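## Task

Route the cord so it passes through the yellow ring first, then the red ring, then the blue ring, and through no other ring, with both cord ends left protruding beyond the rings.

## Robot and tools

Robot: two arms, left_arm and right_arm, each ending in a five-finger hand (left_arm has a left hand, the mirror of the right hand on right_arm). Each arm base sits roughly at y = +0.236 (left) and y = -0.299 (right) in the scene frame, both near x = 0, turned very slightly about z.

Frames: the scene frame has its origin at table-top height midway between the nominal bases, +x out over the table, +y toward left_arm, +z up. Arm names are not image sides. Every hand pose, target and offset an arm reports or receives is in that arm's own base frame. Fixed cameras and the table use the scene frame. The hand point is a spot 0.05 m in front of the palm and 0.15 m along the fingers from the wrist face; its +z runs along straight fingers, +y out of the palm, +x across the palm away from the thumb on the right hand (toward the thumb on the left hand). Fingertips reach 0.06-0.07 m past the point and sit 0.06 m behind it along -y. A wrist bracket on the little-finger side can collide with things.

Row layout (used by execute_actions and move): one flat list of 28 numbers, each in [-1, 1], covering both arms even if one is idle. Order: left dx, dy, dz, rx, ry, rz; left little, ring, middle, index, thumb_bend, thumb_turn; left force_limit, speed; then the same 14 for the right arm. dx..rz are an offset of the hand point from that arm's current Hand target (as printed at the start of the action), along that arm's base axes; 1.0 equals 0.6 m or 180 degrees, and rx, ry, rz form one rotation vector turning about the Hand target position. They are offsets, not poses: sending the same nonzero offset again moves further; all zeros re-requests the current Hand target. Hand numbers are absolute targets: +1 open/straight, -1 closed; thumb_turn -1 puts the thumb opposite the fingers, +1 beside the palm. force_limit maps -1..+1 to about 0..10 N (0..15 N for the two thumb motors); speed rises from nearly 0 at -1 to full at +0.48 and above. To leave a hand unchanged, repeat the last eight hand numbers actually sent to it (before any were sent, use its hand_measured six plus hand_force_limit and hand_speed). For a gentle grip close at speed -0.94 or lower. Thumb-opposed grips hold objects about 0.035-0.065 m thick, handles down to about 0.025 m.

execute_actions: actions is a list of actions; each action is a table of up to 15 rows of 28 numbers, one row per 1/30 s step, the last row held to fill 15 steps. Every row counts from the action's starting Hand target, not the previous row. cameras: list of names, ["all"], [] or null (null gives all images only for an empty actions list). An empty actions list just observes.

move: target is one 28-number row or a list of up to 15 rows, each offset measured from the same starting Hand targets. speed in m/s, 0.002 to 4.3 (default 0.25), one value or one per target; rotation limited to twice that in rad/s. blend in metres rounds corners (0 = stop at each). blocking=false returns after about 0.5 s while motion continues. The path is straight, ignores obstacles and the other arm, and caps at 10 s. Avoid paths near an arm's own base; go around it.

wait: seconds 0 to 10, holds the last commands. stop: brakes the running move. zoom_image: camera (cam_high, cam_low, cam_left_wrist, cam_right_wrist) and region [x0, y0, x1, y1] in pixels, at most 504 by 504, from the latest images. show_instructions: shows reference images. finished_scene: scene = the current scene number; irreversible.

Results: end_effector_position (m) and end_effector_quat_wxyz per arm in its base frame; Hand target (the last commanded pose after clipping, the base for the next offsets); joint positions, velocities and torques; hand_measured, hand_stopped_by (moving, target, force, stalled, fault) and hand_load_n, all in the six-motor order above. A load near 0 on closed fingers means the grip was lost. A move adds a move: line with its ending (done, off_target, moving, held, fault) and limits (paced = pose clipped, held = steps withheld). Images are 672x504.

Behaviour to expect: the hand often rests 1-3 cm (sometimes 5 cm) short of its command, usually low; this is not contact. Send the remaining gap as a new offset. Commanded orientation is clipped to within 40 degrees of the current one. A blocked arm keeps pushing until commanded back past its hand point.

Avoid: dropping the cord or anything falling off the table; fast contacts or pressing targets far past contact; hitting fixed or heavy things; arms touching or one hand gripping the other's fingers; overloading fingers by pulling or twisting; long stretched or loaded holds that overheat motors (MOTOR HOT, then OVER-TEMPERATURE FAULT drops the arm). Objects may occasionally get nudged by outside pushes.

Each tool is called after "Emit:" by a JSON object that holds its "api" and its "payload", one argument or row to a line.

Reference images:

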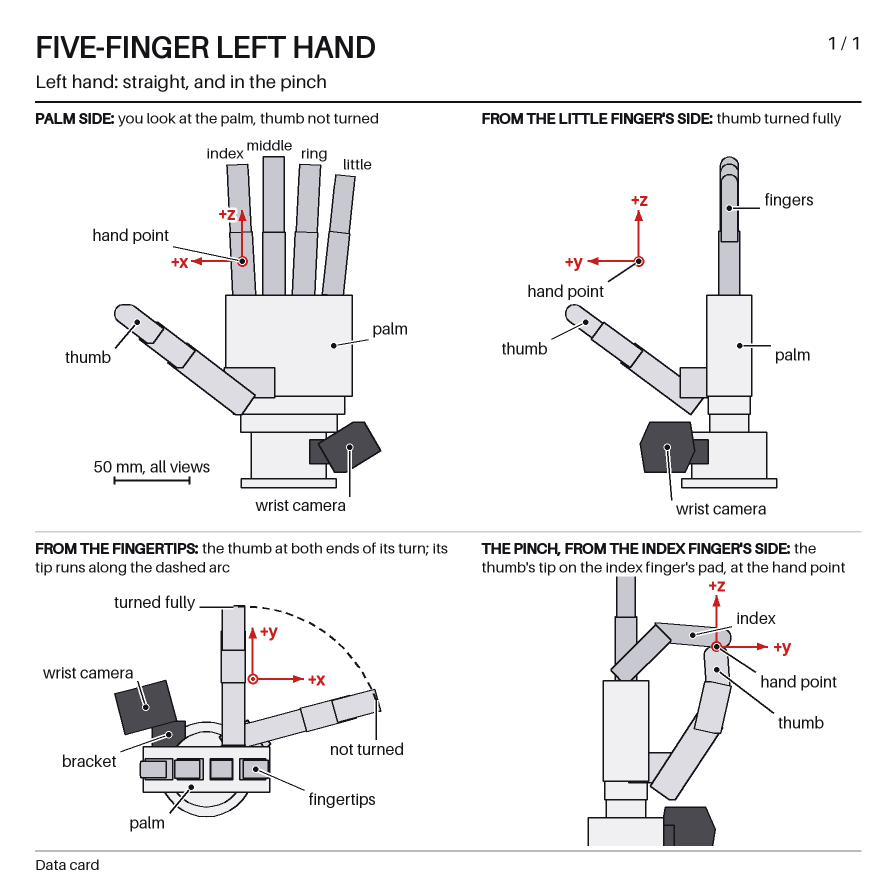

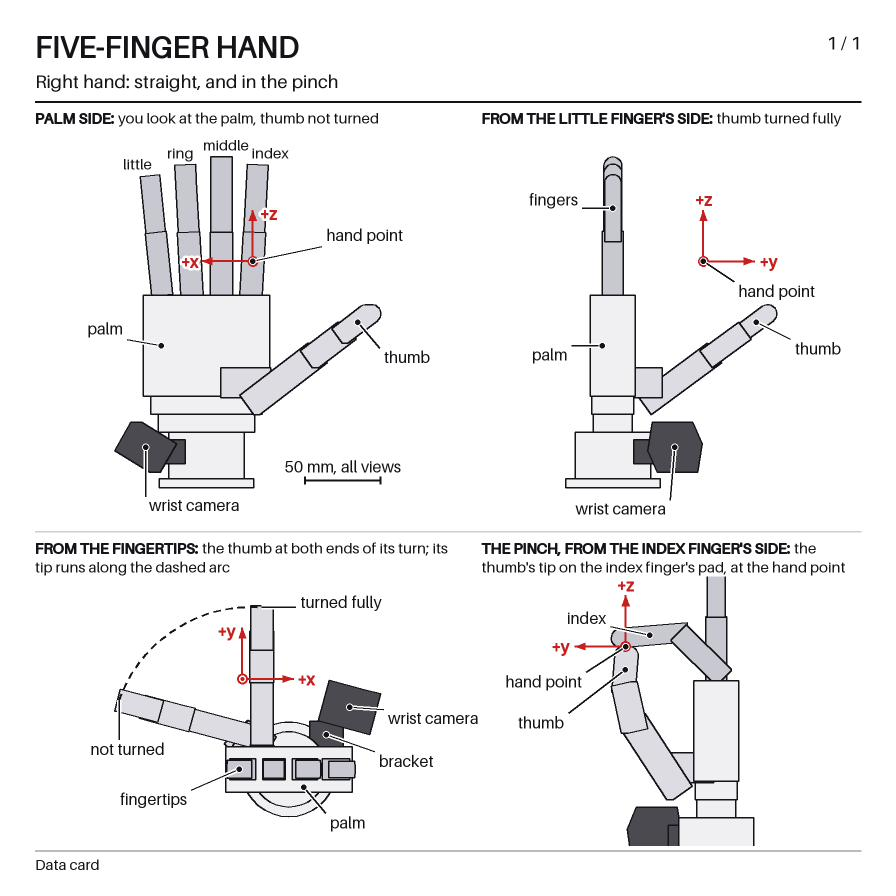

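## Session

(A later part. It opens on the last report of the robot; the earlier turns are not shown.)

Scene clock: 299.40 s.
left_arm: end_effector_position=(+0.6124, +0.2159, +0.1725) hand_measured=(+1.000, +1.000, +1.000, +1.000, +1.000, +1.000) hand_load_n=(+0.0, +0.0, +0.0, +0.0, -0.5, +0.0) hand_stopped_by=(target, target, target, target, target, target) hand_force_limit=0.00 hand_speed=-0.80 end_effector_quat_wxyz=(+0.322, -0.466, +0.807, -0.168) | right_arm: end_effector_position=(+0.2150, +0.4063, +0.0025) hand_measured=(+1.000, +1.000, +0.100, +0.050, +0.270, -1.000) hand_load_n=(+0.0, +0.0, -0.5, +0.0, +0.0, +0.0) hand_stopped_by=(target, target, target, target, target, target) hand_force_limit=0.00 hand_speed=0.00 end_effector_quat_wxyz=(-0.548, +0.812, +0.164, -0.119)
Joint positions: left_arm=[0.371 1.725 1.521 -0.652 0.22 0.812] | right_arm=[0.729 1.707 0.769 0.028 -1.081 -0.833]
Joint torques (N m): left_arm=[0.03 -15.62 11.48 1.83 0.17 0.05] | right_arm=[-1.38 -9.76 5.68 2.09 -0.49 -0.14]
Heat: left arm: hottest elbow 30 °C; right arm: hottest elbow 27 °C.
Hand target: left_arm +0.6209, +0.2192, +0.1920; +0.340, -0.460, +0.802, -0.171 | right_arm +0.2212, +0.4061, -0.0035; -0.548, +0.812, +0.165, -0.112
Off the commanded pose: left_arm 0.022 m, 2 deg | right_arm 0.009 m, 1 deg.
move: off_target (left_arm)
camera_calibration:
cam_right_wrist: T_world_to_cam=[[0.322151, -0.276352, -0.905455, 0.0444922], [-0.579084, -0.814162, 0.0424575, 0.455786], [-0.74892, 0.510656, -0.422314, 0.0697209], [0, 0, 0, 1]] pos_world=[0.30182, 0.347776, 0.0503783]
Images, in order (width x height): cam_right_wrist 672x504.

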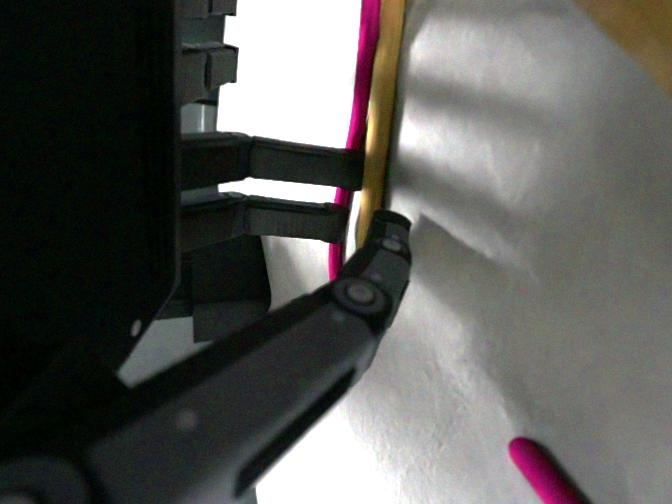

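Emit:
{"api": "move", "payload": {
  "target": [
    [0,0,0,0,0,0,1,1,1,1,1,1,0,-0.8,0.002,-0.003,-0.008,0,0,0,1,1,0.1,0.05,0.27,-1,0.0,0]
  ],
  "speed": 0.05,
  "cameras": ["cam_right_wrist"]
}}

Emit:
{"api": "zoom_image", "payload": {
  "camera": "cam_right_wrist",
  "region": [250, 100, 550, 325]
}}

Scene clock: 300.70 s.
left_arm: end_effector_position=(+0.6124, +0.2159, +0.1725) hand_measured=(+1.000, +1.000, +1.000, +1.000, +1.000, +1.000) hand_load_n=(+0.0, +0.0, +0.0, +0.0, +0.0, +0.0) hand_stopped_by=(target, target, target, target, target, target) hand_force_limit=0.00 hand_speed=-0.80 end_effector_quat_wxyz=(+0.322, -0.466, +0.807, -0.168) | right_arm: end_effector_position=(+0.2164, +0.4062, +0.0024) hand_measured=(+1.000, +1.000, +0.100, +0.050, +0.270, -1.000) hand_load_n=(+0.0, +0.0, -0.5, +0.0, +0.5, +0.0) hand_stopped_by=(target, target, target, target, target, target) hand_force_limit=0.00 hand_speed=0.00 end_effector_quat_wxyz=(-0.550, +0.811, +0.165, -0.117)
Joint positions: left_arm=[0.371 1.725 1.521 -0.652 0.22 0.812] | right_arm=[0.726 1.709 0.769 0.033 -1.084 -0.836]
Joint torques (N m): left_arm=[0.21 -15.74 11.51 1.8 0.17 0.03] | right_arm=[-1.73 -9 5.45 2.06 -0.49 -0.2]
Heat: left arm: hottest elbow 30 °C; right arm: hottest elbow 27 °C.
Hand target: left_arm +0.6209, +0.2192, +0.1920; +0.340, -0.460, +0.802, -0.171 | right_arm +0.2224, +0.4043, -0.0082; -0.548, +0.812, +0.165, -0.112
Off the commanded pose: left_arm 0.022 m, 2 deg | right_arm 0.012 m, 1 deg.
move: off_target (left_arm, right_arm)
camera_calibration:
cam_right_wrist: T_world_to_cam=[[0.32475, -0.272103, -0.905813, 0.0415341], [-0.579348, -0.814245, 0.0368902, 0.456624], [-0.747592, 0.512801, -0.422068, 0.0696521], [0, 0, 0, 1]] pos_world=[0.303127, 0.347388, 0.0501752]
Images, in order (width x height): cam_right_wrist 672x504.

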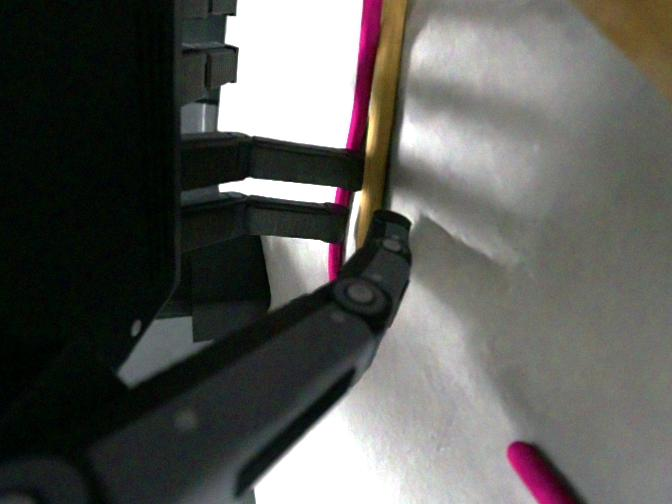

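Scaled by 1.680 from the camera's 672x504 image, which has a finer 960x720 frame.

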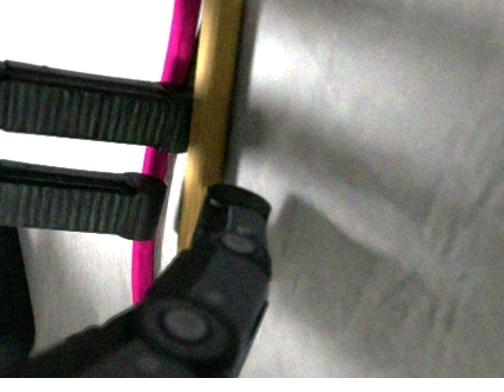

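Emit:
{"api": "move", "payload": {
  "target": [
    [0,0,0,0,0,0,1,1,1,1,1,1,0,-0.8,0,0,0.004,0,0,0,1,1,-0.15,-0.15,0.27,-1,-0.2,-0.75],
    [0,0,0,0,0,0,1,1,1,1,1,1,0,-0.8,0,0,0.004,0,0,0,1,1,-0.4,-0.4,0.27,-1,0.0,-0.8]
  ],
  "speed": 0.05,
  "cameras": ["cam_right_wrist"]
}}

Emit:
{"api": "zoom_image", "payload": {
  "camera": "cam_right_wrist",
  "region": [250, 100, 550, 325]
}}

Scene clock: 304.10 s.
left_arm: end_effector_position=(+0.6124, +0.2159, +0.1725) hand_measured=(+1.000, +1.000, +1.000, +1.000, +1.000, +1.000) hand_load_n=(+0.0, +0.0, +0.0, +0.0, +0.0, +0.0) hand_stopped_by=(target, target, target, target, target, target) hand_force_limit=0.00 hand_speed=-0.80 end_effector_quat_wxyz=(+0.322, -0.466, +0.807, -0.168) | right_arm: end_effector_position=(+0.2167, +0.4066, +0.0024) hand_measured=(+1.000, +1.000, -0.126, -0.350, +0.272, -1.000) hand_load_n=(+0.0, +0.0, +5.5, +7.5, +4.5, +0.5) hand_stopped_by=(target, target, force, force, target, target) hand_force_limit=0.00 hand_speed=-0.80 end_effector_quat_wxyz=(-0.551, +0.810, +0.167, -0.116)
Joint positions: left_arm=[0.371 1.725 1.521 -0.652 0.22 0.812] | right_arm=[0.726 1.709 0.769 0.036 -1.086 -0.839]
Joint torques (N m): left_arm=[0.21 -16.38 11.45 1.73 0.18 0.03] | right_arm=[-1.67 -9.58 5.6 1.66 -0.43 -0.17]
Heat: left arm: hottest elbow 30 °C; right arm: hottest elbow 27 °C.
Hand target: left_arm +0.6209, +0.2192, +0.1920; +0.340, -0.460, +0.802, -0.171 | right_arm +0.2224, +0.4043, -0.0058; -0.548, +0.812, +0.165, -0.112
Off the commanded pose: left_arm 0.022 m, 2 deg | right_arm 0.010 m, 1 deg.
move: off_target (left_arm)
camera_calibration:
cam_right_wrist: T_world_to_cam=[[0.328442, -0.26799, -0.905708, 0.039109], [-0.577475, -0.815783, 0.0319696, 0.457286], [-0.747429, 0.512523, -0.422694, 0.0697188], [0, 0, 0, 1]] pos_world=[0.303336, 0.347794, 0.0502719]
Images, in order (width x height): cam_right_wrist 672x504.

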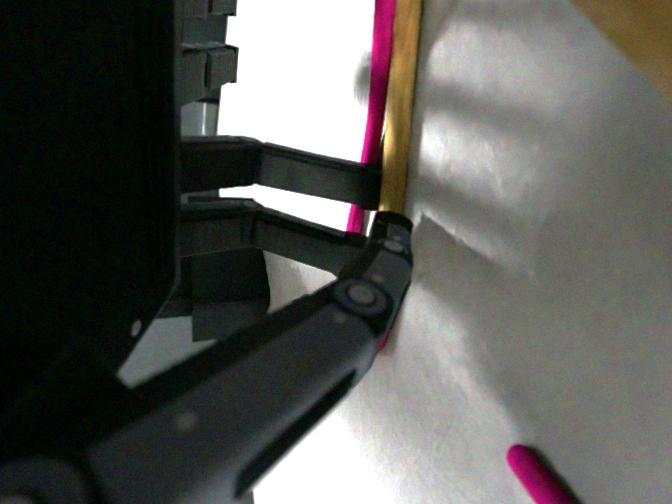

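Scaled by 1.680 from the camera's 672x504 image, which has a finer 960x720 frame.

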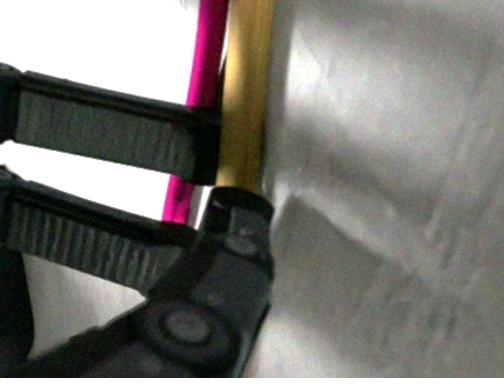

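Emit:
{"api": "move", "payload": {
  "target": [
    [0,0,0,0,0,0,1,1,1,1,1,1,0,-0.8,0,0,0.01,0,0,0,1,1,0.25,0.25,0.27,-1,0.0,0],
    [0,0,0,0,0,0,1,1,1,1,1,1,0,-0.8,0,0,0.06,0,0,0,1,1,0.25,0.25,0.27,-1,0.0,0]
  ],
  "speed": 0.1,
  "cameras": ["cam_right_wrist"]
}}

Scene clock: 307.50 s.
left_arm: end_effector_position=(+0.6124, +0.2159, +0.1725) hand_measured=(+1.000, +1.000, +1.000, +1.000, +1.000, +1.000) hand_load_n=(+0.0, +0.0, +0.0, +0.0, +0.0, +0.0) hand_stopped_by=(target, target, target, target, target, target) hand_force_limit=0.00 hand_speed=-0.80 end_effector_quat_wxyz=(+0.322, -0.466, +0.807, -0.168) | right_arm: end_effector_position=(+0.2106, +0.3999, +0.0226) hand_measured=(+1.000, +1.000, +0.250, +0.250, +0.270, -1.000) hand_load_n=(+0.0, +0.0, +0.0, +0.0, +0.0, +0.0) hand_stopped_by=(target, target, target, target, target, target) hand_force_limit=0.00 hand_speed=0.00 end_effector_quat_wxyz=(-0.544, +0.814, +0.159, -0.124)
Joint positions: left_arm=[0.371 1.725 1.521 -0.652 0.22 0.812] | right_arm=[0.725 1.644 0.769 -0.057 -1.082 -0.84]
Joint torques (N m): left_arm=[0.09 -16.44 11.49 1.72 0.17 0.02] | right_arm=[-1.55 -10.99 7.75 1.03 -0.59 -0.14]
Heat: left arm: hottest elbow 30 °C; right arm: hottest elbow 27 °C.
Hand target: left_arm +0.6209, +0.2192, +0.1920; +0.340, -0.460, +0.802, -0.171 | right_arm +0.2224, +0.4043, +0.0301; -0.548, +0.812, +0.165, -0.112
Off the commanded pose: left_arm 0.022 m, 2 deg | right_arm 0.015 m, 2 deg.
move: off_target (left_arm, right_arm)
camera_calibration:
cam_right_wrist: T_world_to_cam=[[0.311444, -0.287567, -0.905708, 0.0690706], [-0.579446, -0.812884, 0.0588424, 0.446284], [-0.753157, 0.506483, -0.419797, 0.0807359], [0, 0, 0, 1]] pos_world=[0.297893, 0.341748, 0.0701902]
Images, in order (width x height): cam_right_wrist 672x504.

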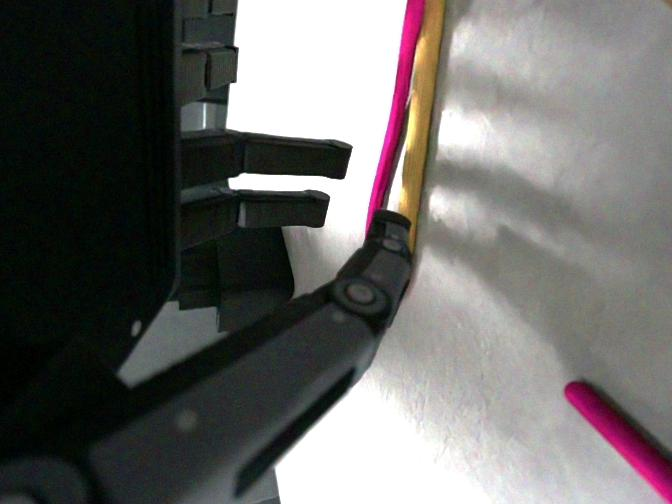

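Emit:
{"api": "move", "payload": {
  "target": [
    [0,0,0,0,0,0,1,1,1,1,1,1,0,-0.8,-0.0025,-0.0128,0,0,0,0,1,1,0.25,0.2,0.27,-1,0.0,0],
    [0,0,0,0,0,0,1,1,1,1,1,1,0,-0.8,-0.0025,-0.0128,-0.0652,0,0,0,1,1,0.25,0.2,0.27,-1,0.0,0]
  ],
  "speed": 0.08,
  "cameras": ["cam_right_wrist"]
}}

Emit:
{"api": "zoom_image", "payload": {
  "camera": "cam_right_wrist",
  "region": [250, 100, 550, 325]
}}

Scene clock: 312.27 s.
left_arm: end_effector_position=(+0.6124, +0.2159, +0.1725) hand_measured=(+1.000, +1.000, +1.000, +1.000, +1.000, +1.000) hand_load_n=(+0.0, +0.0, +0.0, +0.0, +0.0, +0.0) hand_stopped_by=(target, target, target, target, target, target) hand_force_limit=0.00 hand_speed=-0.80 end_effector_quat_wxyz=(+0.322, -0.466, +0.807, -0.168) | right_arm: end_effector_position=(+0.2183, +0.4021, +0.0041) hand_measured=(+1.000, +1.000, +0.250, +0.200, +0.270, -1.000) hand_load_n=(+0.0, +0.0, +1.0, +0.0, +0.0, +0.0) hand_stopped_by=(target, target, target, target, target, target) hand_force_limit=0.00 hand_speed=0.00 end_effector_quat_wxyz=(-0.554, +0.807, +0.171, -0.114)
Joint positions: left_arm=[0.371 1.725 1.521 -0.652 0.22 0.812] | right_arm=[0.714 1.702 0.764 0.024 -1.098 -0.863]
Joint torques (N m): left_arm=[0.21 -16.21 11.49 1.72 0.16 0.05] | right_arm=[-1.55 -9.17 4.62 1.85 -0.25 -0.15]
Heat: left arm: hottest elbow 30 °C; right arm: hottest elbow 27 °C.
Hand target: left_arm +0.6209, +0.2192, +0.1920; +0.340, -0.460, +0.802, -0.171 | right_arm +0.2209, +0.3965, -0.0090; -0.548, +0.812, +0.165, -0.112
Off the commanded pose: left_arm 0.022 m, 2 deg | right_arm 0.014 m, 1 deg.
move: off_target (left_arm, right_arm)
camera_calibration:
cam_right_wrist: T_world_to_cam=[[0.335596, -0.257942, -0.906003, 0.0333597], [-0.574494, -0.81826, 0.0201609, 0.454983], [-0.746547, 0.513727, -0.422791, 0.0733553], [0, 0, 0, 1]] pos_world=[0.304953, 0.343215, 0.0520651]
Images, in order (width x height): cam_right_wrist 672x504.

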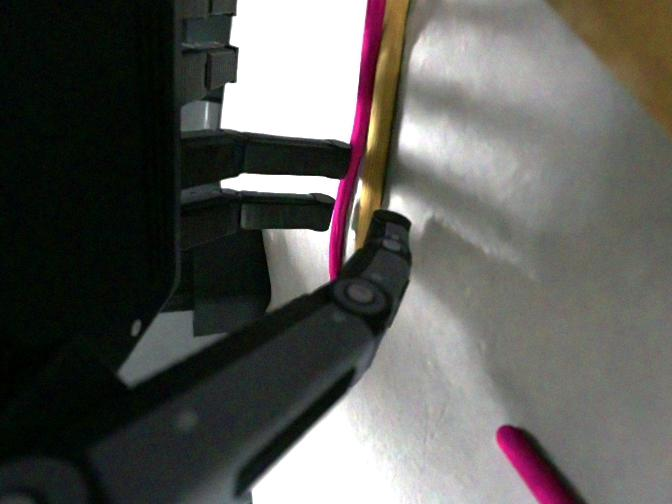

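Scaled by 1.680 from the camera's 672x504 image, which has a finer 960x720 frame.

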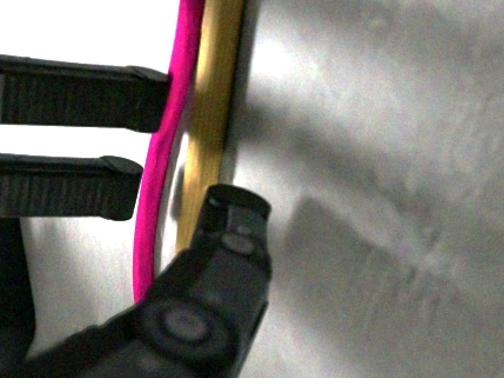

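Emit:
{"api": "move", "payload": {
  "target": [
    [0,0,0,0,0,0,1,1,1,1,1,1,0,-0.8,0,0,0.065,0,0,0,1,1,1,-0.03,0.27,-1,0.0,0],
    [0,0,0,0,0,0,1,1,1,1,1,1,0,-0.8,0.001,-0.005,0.065,0.01,0.0044,0.0278,1,1,1,-0.03,0.27,-1,0.0,0],
    [0,0,0,0,0,0,1,1,1,1,1,1,0,-0.8,0.001,-0.005,0.005,0.01,0.0044,0.0278,1,1,1,-0.03,0.27,-1,0.0,0]
  ],
  "speed": 0.1,
  "cameras": ["cam_right_wrist"]
}}

Emit:
{"api": "zoom_image", "payload": {
  "camera": "cam_right_wrist",
  "region": [250, 100, 550, 325]
}}

Scene clock: 320.40 s.
left_arm: end_effector_position=(+0.6124, +0.2159, +0.1725) hand_measured=(+1.000, +1.000, +1.000, +1.000, +1.000, +1.000) hand_load_n=(+0.0, +0.0, +0.0, +0.0, +0.0, -0.5) hand_stopped_by=(target, target, target, target, target, target) hand_force_limit=0.00 hand_speed=-0.80 end_effector_quat_wxyz=(+0.322, -0.466, +0.807, -0.168) | right_arm: end_effector_position=(+0.2096, +0.3900, -0.0015) hand_measured=(+1.000, +1.000, +1.000, -0.030, +0.270, -1.000) hand_load_n=(+0.0, +0.0, +0.0, +0.0, +0.0, +0.0) hand_stopped_by=(target, target, target, target, target, target) hand_force_limit=0.00 hand_speed=0.00 end_effector_quat_wxyz=(-0.554, +0.796, +0.195, -0.149)
Joint positions: left_arm=[0.371 1.725 1.521 -0.652 0.22 0.812] | right_arm=[0.696 1.732 0.799 -0.154 -1.174 -1.031]
Joint torques (N m): left_arm=[0.15 -16.03 11.45 1.78 0.18 0.02] | right_arm=[-1.67 -9.52 6.69 1.84 -0.65 -0.13]
Heat: left arm: hottest elbow 30 °C; right arm: hottest elbow 27 °C.
Hand target: left_arm +0.6209, +0.2192, +0.1920; +0.340, -0.460, +0.802, -0.171 | right_arm +0.2214, +0.3936, -0.0060; -0.557, +0.795, +0.198, -0.139
Off the commanded pose: left_arm 0.022 m, 2 deg | right_arm 0.013 m, 1 deg.
move: off_target (left_arm, right_arm)
camera_calibration:
cam_right_wrist: T_world_to_cam=[[0.325672, -0.224791, -0.918372, 0.0172596], [-0.504125, -0.86302, 0.0324703, 0.442908], [-0.799873, 0.452399, -0.394384, 0.105795], [0, 0, 0, 1]] pos_world=[0.302283, 0.338257, 0.0431933]
Images, in order (width x height): cam_right_wrist 672x504.

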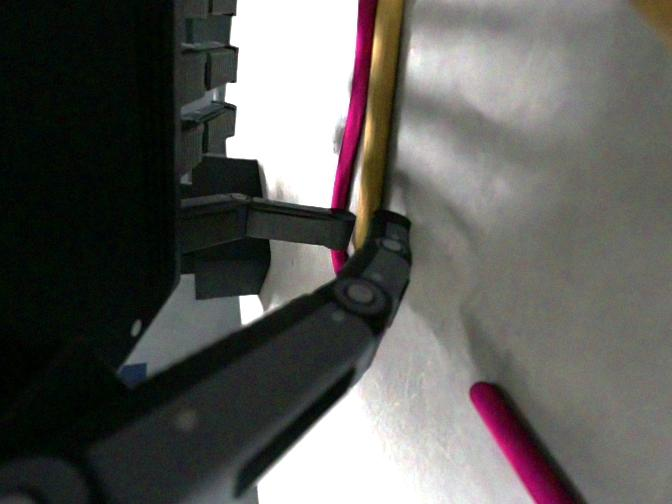

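Scaled by 1.680 from the camera's 672x504 image, which has a finer 960x720 frame.

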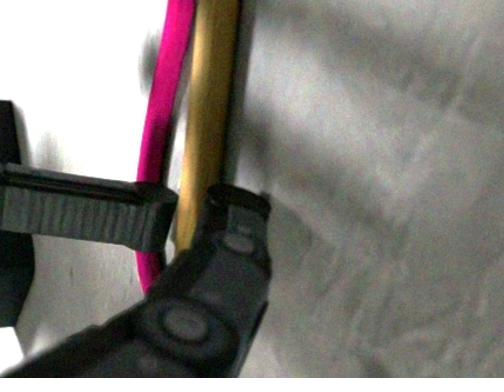

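Emit:
{"api": "move", "payload": {
  "target": [
    [0,0,0,0,0,0,1,1,1,1,1,1,0,-0.8,0.014,0.01,0.004,0,0,0,1,1,1,-0.03,0.27,-1,0.0,0]
  ],
  "speed": 0.06,
  "cameras": ["cam_right_wrist"]
}}

Emit:
{"api": "zoom_image", "payload": {
  "camera": "cam_right_wrist",
  "region": [250, 100, 550, 325]
}}

Scene clock: 322.23 s.
left_arm: end_effector_position=(+0.6124, +0.2159, +0.1725) hand_measured=(+1.000, +1.000, +1.000, +1.000, +1.000, +1.000) hand_load_n=(+0.0, +0.0, +0.0, +0.0, +0.0, +0.0) hand_stopped_by=(target, target, target, target, target, target) hand_force_limit=0.00 hand_speed=-0.80 end_effector_quat_wxyz=(+0.322, -0.466, +0.807, -0.168) | right_arm: end_effector_position=(+0.2154, +0.3949, -0.0007) hand_measured=(+1.000, +1.000, +1.000, -0.030, +0.270, -1.000) hand_load_n=(+0.0, +0.0, +0.0, +0.0, +0.0, +0.0) hand_stopped_by=(target, target, target, target, target, target) hand_force_limit=0.00 hand_speed=0.00 end_effector_quat_wxyz=(-0.555, +0.794, +0.198, -0.146)
Joint positions: left_arm=[0.371 1.725 1.521 -0.652 0.22 0.812] | right_arm=[0.696 1.742 0.817 -0.154 -1.174 -1.032]
Joint torques (N m): left_arm=[0.32 -15.97 11.51 1.62 0.16 0.03] | right_arm=[-1.79 -9.52 7.97 0.95 -0.68 -0.14]
Heat: left arm: hottest elbow 30 °C; right arm: hottest elbow 27 °C.
Hand target: left_arm +0.6209, +0.2192, +0.1920; +0.340, -0.460, +0.802, -0.171 | right_arm +0.2299, +0.3996, -0.0035; -0.557, +0.795, +0.198, -0.139
Off the commanded pose: left_arm 0.022 m, 2 deg | right_arm 0.015 m, 1 deg.
move: off_target (left_arm, right_arm)
camera_calibration:
cam_right_wrist: T_world_to_cam=[[0.332008, -0.219656, -0.917345, 0.0137474], [-0.504116, -0.863295, 0.0242628, 0.45009], [-0.797269, 0.454393, -0.397353, 0.107198], [0, 0, 0, 1]] pos_world=[0.307799, 0.34287, 0.0442863]
Images, in order (width x height): cam_right_wrist 672x504.

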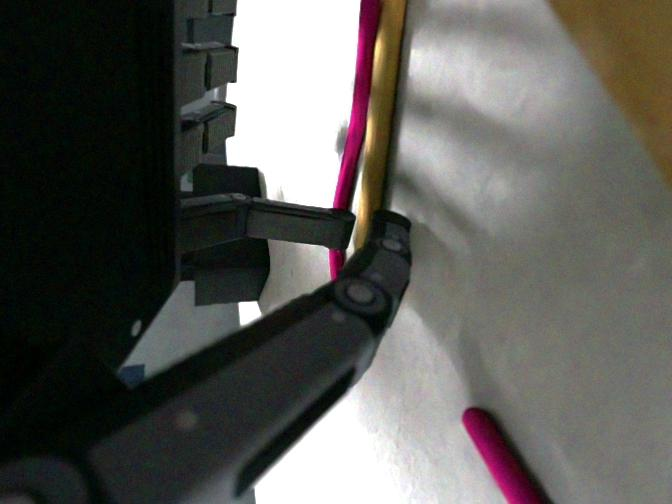

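Scaled by 1.680 from the camera's 672x504 image, which has a finer 960x720 frame.

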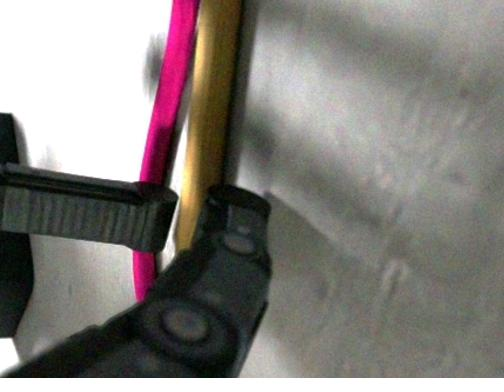

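Emit:
{"api": "move", "payload": {
  "target": [
    [0,0,0,0,0,0,1,1,1,1,1,1,0,-0.8,0,0,-0.006,0,0,0,1,1,1,-0.03,0.27,-1,0.0,0],
    [0,0,0,0,0,0,1,1,1,1,1,1,0,-0.8,0,0,-0.006,0,0,0,1,1,1,-0.15,0.27,-1,-0.2,-0.75],
    [0,0,0,0,0,0,1,1,1,1,1,1,0,-0.8,0,0,-0.006,0,0,0,1,1,1,-0.4,0.27,-1,-0.1,-0.8]
  ],
  "speed": 0.06,
  "cameras": ["cam_right_wrist"]
}}

Emit:
{"api": "zoom_image", "payload": {
  "camera": "cam_right_wrist",
  "region": [250, 100, 550, 325]
}}

Scene clock: 325.40 s.
left_arm: end_effector_position=(+0.6124, +0.2159, +0.1725) hand_measured=(+1.000, +1.000, +1.000, +1.000, +1.000, +1.000) hand_load_n=(+0.0, +0.0, +0.0, +0.0, +0.0, +0.0) hand_stopped_by=(target, target, target, target, target, target) hand_force_limit=0.00 hand_speed=-0.80 end_effector_quat_wxyz=(+0.322, -0.466, +0.807, -0.168) | right_arm: end_effector_position=(+0.2154, +0.3948, -0.0010) hand_measured=(+1.000, +1.000, +1.000, -0.258, +0.272, -1.000) hand_load_n=(+0.0, +0.0, -0.5, +5.0, +4.0, -1.0) hand_stopped_by=(target, target, target, force, target, target) hand_force_limit=-0.10 hand_speed=-0.80 end_effector_quat_wxyz=(-0.555, +0.794, +0.198, -0.146)
Joint positions: left_arm=[0.371 1.725 1.521 -0.652 0.22 0.812] | right_arm=[0.696 1.743 0.817 -0.154 -1.174 -1.033]
Joint torques (N m): left_arm=[0.26 -16.09 11.47 1.77 0.16 0.04] | right_arm=[-1.79 -8.82 7.83 1.35 -0.68 -0.16]
Heat: left arm: hottest elbow 30 °C; right arm: hottest elbow 27 °C.
Hand target: left_arm +0.6209, +0.2192, +0.1920; +0.340, -0.460, +0.802, -0.171 | right_arm +0.2299, +0.3996, -0.0072; -0.557, +0.795, +0.198, -0.139
Off the commanded pose: left_arm 0.022 m, 2 deg | right_arm 0.016 m, 1 deg.
move: off_target (left_arm, right_arm); target 2's new numbers were sent with right_arm's hand 0.016 m and 1 deg from that target; target 3's new numbers were sent with right_arm's hand 0.016 m and 1 deg from that target
camera_calibration:
cam_right_wrist: T_world_to_cam=[[0.332416, -0.219508, -0.917233, 0.0132902], [-0.503766, -0.863505, 0.0240792, 0.45007], [-0.79732, 0.454066, -0.397624, 0.10722], [0, 0, 0, 1]] pos_world=[0.3078, 0.34287, 0.043986]
Images, in order (width x height): cam_right_wrist 672x504.

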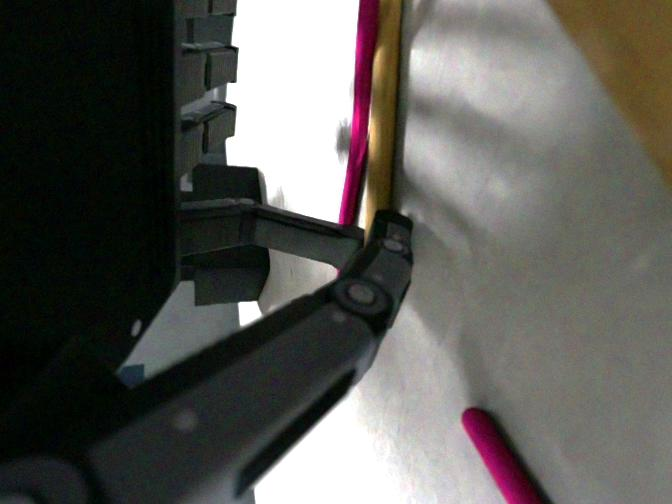

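Scaled by 1.680 from the camera's 672x504 image, which has a finer 960x720 frame.

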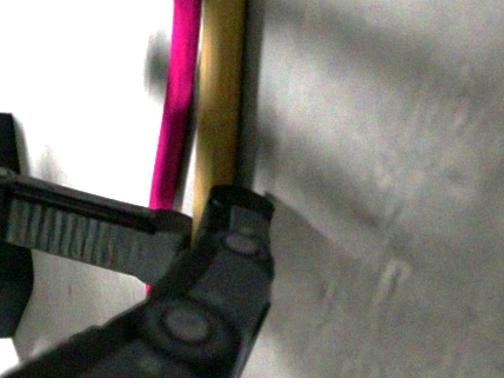

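Emit:
{"api": "move", "payload": {
  "target": [
    [0,0,0,0,0,0,1,1,1,1,1,1,0,-0.8,0,0,0.004,0,0,0,1,1,-0.4,-0.4,0.27,-1,-0.1,-0.8]
  ],
  "speed": 0.06,
  "cameras": ["cam_right_wrist"]
}}

Emit:
{"api": "zoom_image", "payload": {
  "camera": "cam_right_wrist",
  "region": [250, 100, 550, 325]
}}

Scene clock: 328.33 s.
left_arm: end_effector_position=(+0.6124, +0.2159, +0.1725) hand_measured=(+1.000, +1.000, +1.000, +1.000, +1.000, +1.000) hand_load_n=(+0.0, +0.0, +0.0, +0.0, +0.0, +0.0) hand_stopped_by=(target, target, target, target, target, target) hand_force_limit=0.00 hand_speed=-0.80 end_effector_quat_wxyz=(+0.322, -0.466, +0.807, -0.168) | right_arm: end_effector_position=(+0.2171, +0.3973, +0.0020) hand_measured=(+1.000, +1.000, -0.050, -0.258, +0.270, -1.000) hand_load_n=(+0.0, +0.0, +1.0, +0.0, +0.0, +0.0) hand_stopped_by=(target, target, force, force, target, target) hand_force_limit=-0.10 hand_speed=-0.80 end_effector_quat_wxyz=(-0.559, +0.791, +0.200, -0.146)
Joint positions: left_arm=[0.371 1.725 1.521 -0.652 0.22 0.812] | right_arm=[0.696 1.743 0.824 -0.154 -1.183 -1.033]
Joint torques (N m): left_arm=[0.26 -16.44 11.48 1.72 0.18 0.02] | right_arm=[-1.9 -9.41 7.39 1.06 -0.33 -0.15]
Heat: left arm: hottest elbow 30 °C; right arm: hottest elbow 27 °C.
Hand target: left_arm +0.6209, +0.2192, +0.1920; +0.340, -0.460, +0.802, -0.171 | right_arm +0.2300, +0.3996, -0.0047; -0.557, +0.795, +0.198, -0.138
Off the commanded pose: left_arm 0.022 m, 2 deg | right_arm 0.015 m, 1 deg.
move: off_target (left_arm, right_arm)
camera_calibration:
cam_right_wrist: T_world_to_cam=[[0.333499, -0.208799, -0.919337, 0.0116171], [-0.50057, -0.865566, 0.0149989, 0.453114], [-0.798879, 0.455191, -0.393184, 0.108602], [0, 0, 0, 1]] pos_world=[0.309701, 0.345191, 0.0465845]
Images, in order (width x height): cam_right_wrist 672x504.

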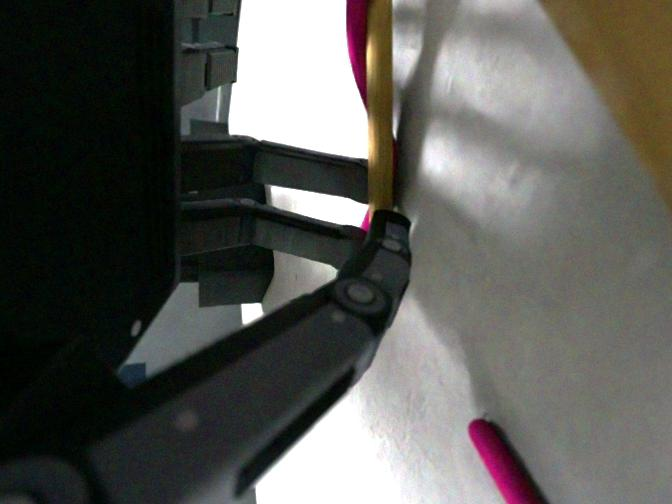

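Scaled by 1.680 from the camera's 672x504 image, which has a finer 960x720 frame.

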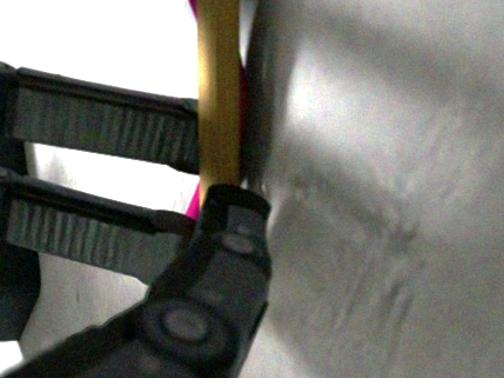

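Emit:
{"api": "move", "payload": {
  "target": [
    [0,0,0,0,0,0,1,1,1,1,1,1,0,-0.8,0,0,0.0,0,0,0,1,1,-0.45,-0.45,0.27,-1,0.1,-0.8]
  ],
  "speed": 0.06,
  "cameras": ["cam_right_wrist"]
}}

Emit:
{"api": "zoom_image", "payload": {
  "camera": "cam_right_wrist",
  "region": [250, 100, 550, 325]
}}

Scene clock: 329.90 s.
left_arm: end_effector_position=(+0.6124, +0.2159, +0.1725) hand_measured=(+1.000, +1.000, +1.000, +1.000, +1.000, +1.000) hand_load_n=(+0.0, +0.0, +0.0, +0.0, -0.5, +0.0) hand_stopped_by=(target, target, target, target, target, target) hand_force_limit=0.00 hand_speed=-0.80 end_effector_quat_wxyz=(+0.322, -0.466, +0.807, -0.168) | right_arm: end_effector_position=(+0.2172, +0.3976, +0.0025) hand_measured=(+1.000, +1.000, -0.176, -0.346, +0.272, -1.000) hand_load_n=(+0.0, +0.0, +5.0, +6.5, +4.5, +2.5) hand_stopped_by=(target, target, force, force, target, target) hand_force_limit=0.10 hand_speed=-0.80 end_effector_quat_wxyz=(-0.560, +0.791, +0.201, -0.146)
Joint positions: left_arm=[0.371 1.725 1.521 -0.652 0.22 0.812] | right_arm=[0.696 1.743 0.825 -0.154 -1.185 -1.033]
Joint torques (N m): left_arm=[-0.26 -15.91 11.41 1.78 0.17 0.01] | right_arm=[-1.85 -9.41 7.3 1.07 -0.28 -0.14]
Heat: left arm: hottest elbow 30 °C; right arm: hottest elbow 27 °C.
Hand target: left_arm +0.6209, +0.2192, +0.1920; +0.340, -0.460, +0.802, -0.171 | right_arm +0.2297, +0.3996, -0.0048; -0.557, +0.795, +0.198, -0.139
Off the commanded pose: left_arm 0.022 m, 2 deg | right_arm 0.015 m, 1 deg.
move: off_target (left_arm, right_arm)
camera_calibration:
cam_right_wrist: T_world_to_cam=[[0.333408, -0.207151, -0.919743, 0.0113677], [-0.499936, -0.865952, 0.013808, 0.453465], [-0.799314, 0.455209, -0.392278, 0.108828], [0, 0, 0, 1]] pos_world=[0.309901, 0.345494, 0.0468846]
Images, in order (width x height): cam_right_wrist 672x504.

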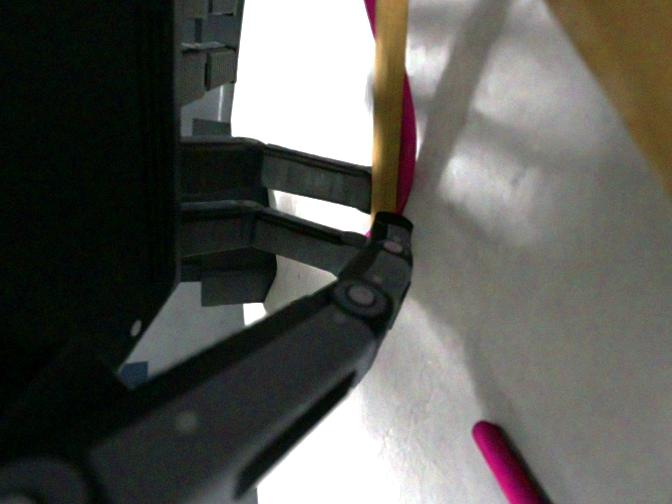

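Scaled by 1.680 from the camera's 672x504 image, which has a finer 960x720 frame.

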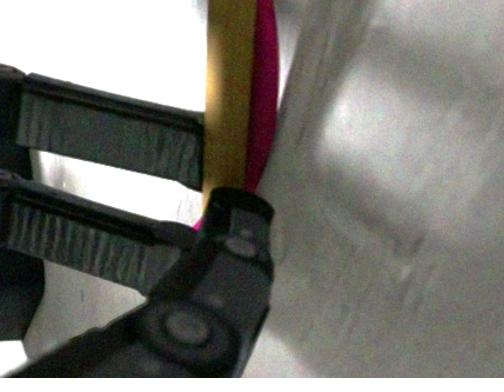

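Emit:
{"api": "move", "payload": {
  "target": [
    [0,0,0,0,0,0,1,1,1,1,1,1,0,-0.8,0,0,0.1,0,0,0,1,1,-0.45,-0.45,0.27,-1,0.1,-0.8]
  ],
  "speed": 0.1,
  "cameras": ["cam_right_wrist","cam_high"]
}}

Emit:
{"api": "zoom_image", "payload": {
  "camera": "cam_high",
  "region": [220, 80, 430, 240]
}}

Scene clock: 331.83 s.
left_arm: end_effector_position=(+0.6124, +0.2159, +0.1725) hand_measured=(+1.000, +1.000, +1.000, +1.000, +1.000, +1.000) hand_load_n=(+0.0, +0.0, +0.0, +0.0, +0.0, +0.0) hand_stopped_by=(target, target, target, target, target, target) hand_force_limit=0.00 hand_speed=-0.80 end_effector_quat_wxyz=(+0.322, -0.466, +0.807, -0.168) | right_arm: end_effector_position=(+0.2140, +0.3933, +0.0453) hand_measured=(+1.000, +1.000, -0.176, -0.346, +0.272, -1.000) hand_load_n=(+0.0, +0.0, +2.5, +7.0, +5.0, +1.5) hand_stopped_by=(target, target, force, force, target, target) hand_force_limit=0.10 hand_speed=-0.80 end_effector_quat_wxyz=(-0.551, +0.797, +0.191, -0.155)
Joint positions: left_arm=[0.371 1.725 1.521 -0.652 0.22 0.812] | right_arm=[0.695 1.638 0.854 -0.319 -1.174 -1.033]
Joint torques (N m): left_arm=[-0.03 -16.15 11.47 1.7 0.17 0.04] | right_arm=[-1.85 -11.28 8.99 0.62 -0.7 -0.14]
Heat: left arm: hottest elbow 30 °C; right arm: hottest elbow 27 °C.
Hand target: left_arm +0.6209, +0.2192, +0.1920; +0.340, -0.460, +0.802, -0.171 | right_arm +0.2300, +0.3996, +0.0553; -0.557, +0.795, +0.198, -0.139
Off the commanded pose: left_arm 0.022 m, 2 deg | right_arm 0.020 m, 2 deg.
move: off_target (left_arm, right_arm)
camera_calibration:
cam_right_wrist: T_world_to_cam=[[0.315521, -0.233641, -0.919706, 0.0651786], [-0.50383, -0.862563, 0.0462769, 0.44547], [-0.804116, 0.448774, -0.389871, 0.12844], [0, 0, 0, 1]] pos_world=[0.307156, 0.341834, 0.089405]
Images, in order (width x height): cam_high 672x504, cam_right_wrist 672x504.

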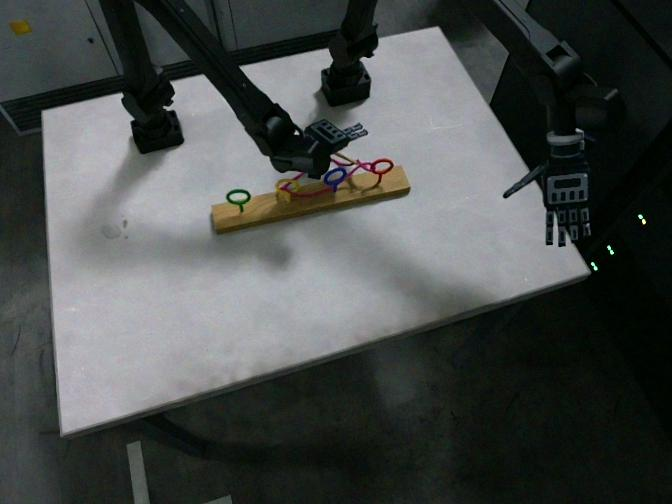

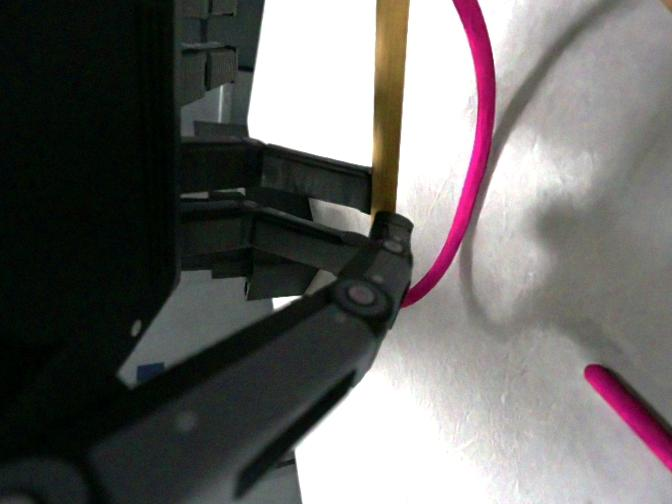

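Scaled by 2.400 from the camera's 672x504 image, which has a finer 960x720 frame.

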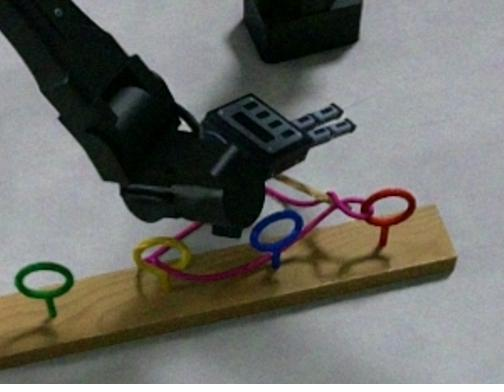

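Emit:
{"api": "move", "payload": {
  "target": [
    [0,0,0,0,0,0,1,1,1,1,1,1,0,-0.8,-0.02,0,0.158,0,0,0,1,1,-0.45,-0.45,0.27,-1,0.1,-0.8],
    [0,0,0,0,0,0,1,1,1,1,1,1,0,-0.8,-0.0417,-0.0243,0.158,-0.0543,-0.0147,-0.1441,1,1,-0.45,-0.45,0.27,-1,0.1,-0.8]
  ],
  "speed": 0.12,
  "cameras": ["cam_right_wrist","cam_high","cam_low"]
}}

Emit:
{"api": "zoom_image", "payload": {
  "camera": "cam_high",
  "region": [220, 80, 430, 240]
}}

Emit:
{"api": "zoom_image", "payload": {
  "camera": "cam_low",
  "region": [200, 200, 400, 340]
}}

Scene clock: 344.43 s.
left_arm: end_effector_position=(+0.6124, +0.2159, +0.1725) hand_measured=(+1.000, +1.000, +1.000, +1.000, +1.000, +1.000) hand_load_n=(+0.0, +0.0, +0.0, +0.0, +0.0, +0.0) hand_stopped_by=(target, target, target, target, target, target) hand_force_limit=0.00 hand_speed=-0.80 end_effector_quat_wxyz=(+0.322, -0.466, +0.807, -0.168) | right_arm: end_effector_position=(+0.2085, +0.3816, +0.1466) hand_measured=(+1.000, +1.000, -0.176, -0.346, +0.272, -1.000) hand_load_n=(+0.0, +0.0, +2.5, +7.0, +4.5, +1.5) hand_stopped_by=(target, target, force, force, target, target) hand_force_limit=0.10 hand_speed=-0.80 end_effector_quat_wxyz=(-0.494, +0.870, +0.013, -0.010)
Joint positions: left_arm=[0.371 1.725 1.521 -0.652 0.22 0.812] | right_arm=[0.792 1.193 0.757 -0.28 -0.675 -0.492]
Joint torques (N m): left_arm=[0.09 -16.15 11.49 1.7 0.16 0.03] | right_arm=[0.03 -7.36 7.91 2.52 -0.31 0.1]
Heat: left arm: hottest elbow 30 °C; right arm: hottest elbow 28 °C.
Hand target: left_arm +0.6209, +0.2192, +0.1920; +0.340, -0.460, +0.802, -0.171 | right_arm +0.2048, +0.3850, +0.1500; -0.500, +0.866, +0.015, -0.008
Off the commanded pose: left_arm 0.022 m, 2 deg | right_arm 0.006 m, 1 deg.
move: off_target (left_arm)
camera_calibration:
cam_right_wrist: T_world_to_cam=[[0.211615, -0.511616, -0.832747, 0.272302], [-0.837312, -0.534379, 0.115532, 0.362066], [-0.50411, 0.672821, -0.541465, 0.0429111], [0, 0, 0, 1]] pos_world=[0.267171, 0.303923, 0.208164]
Images, in order (width x height): cam_high 672x504, cam_low 672x504, cam_right_wrist 672x504.

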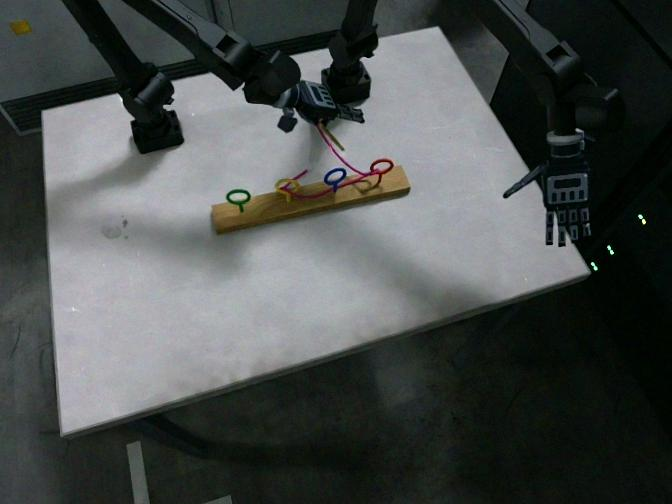

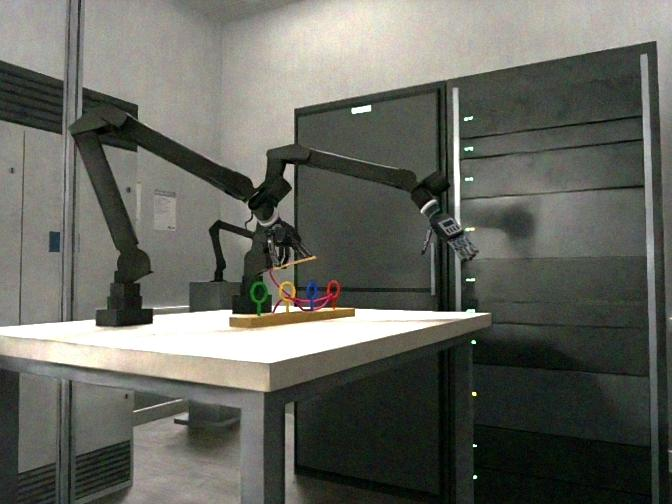

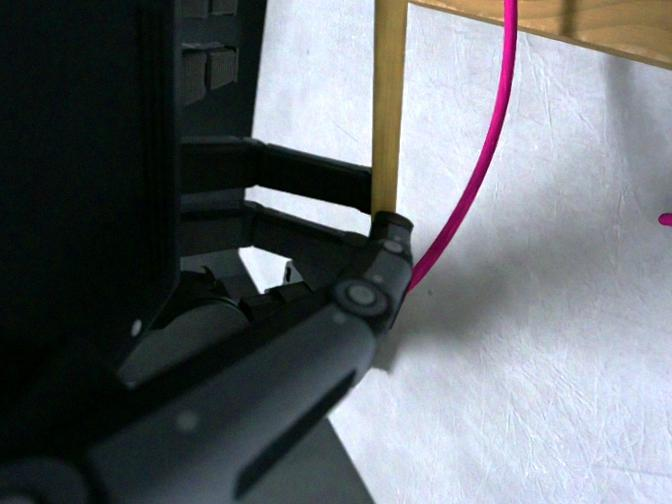

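Scaled by 2.400 from the camera's 672x504 image, which has a finer 960x720 frame.

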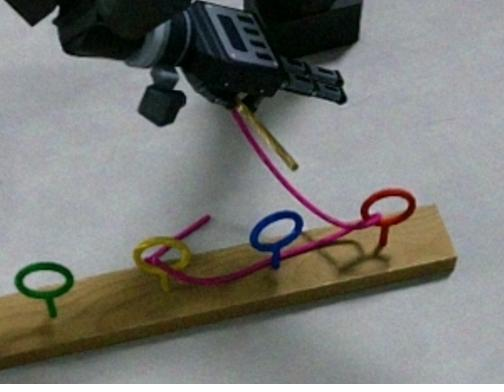

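Scaled by 2.520 from the camera's 672x504 image, which has a finer 960x720 frame.

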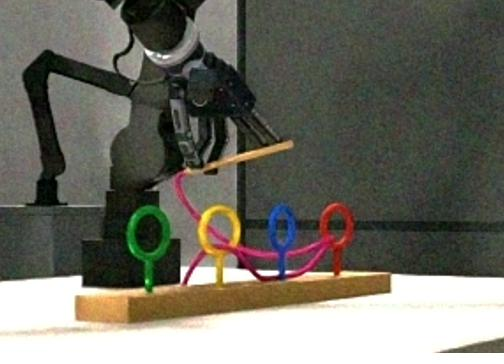

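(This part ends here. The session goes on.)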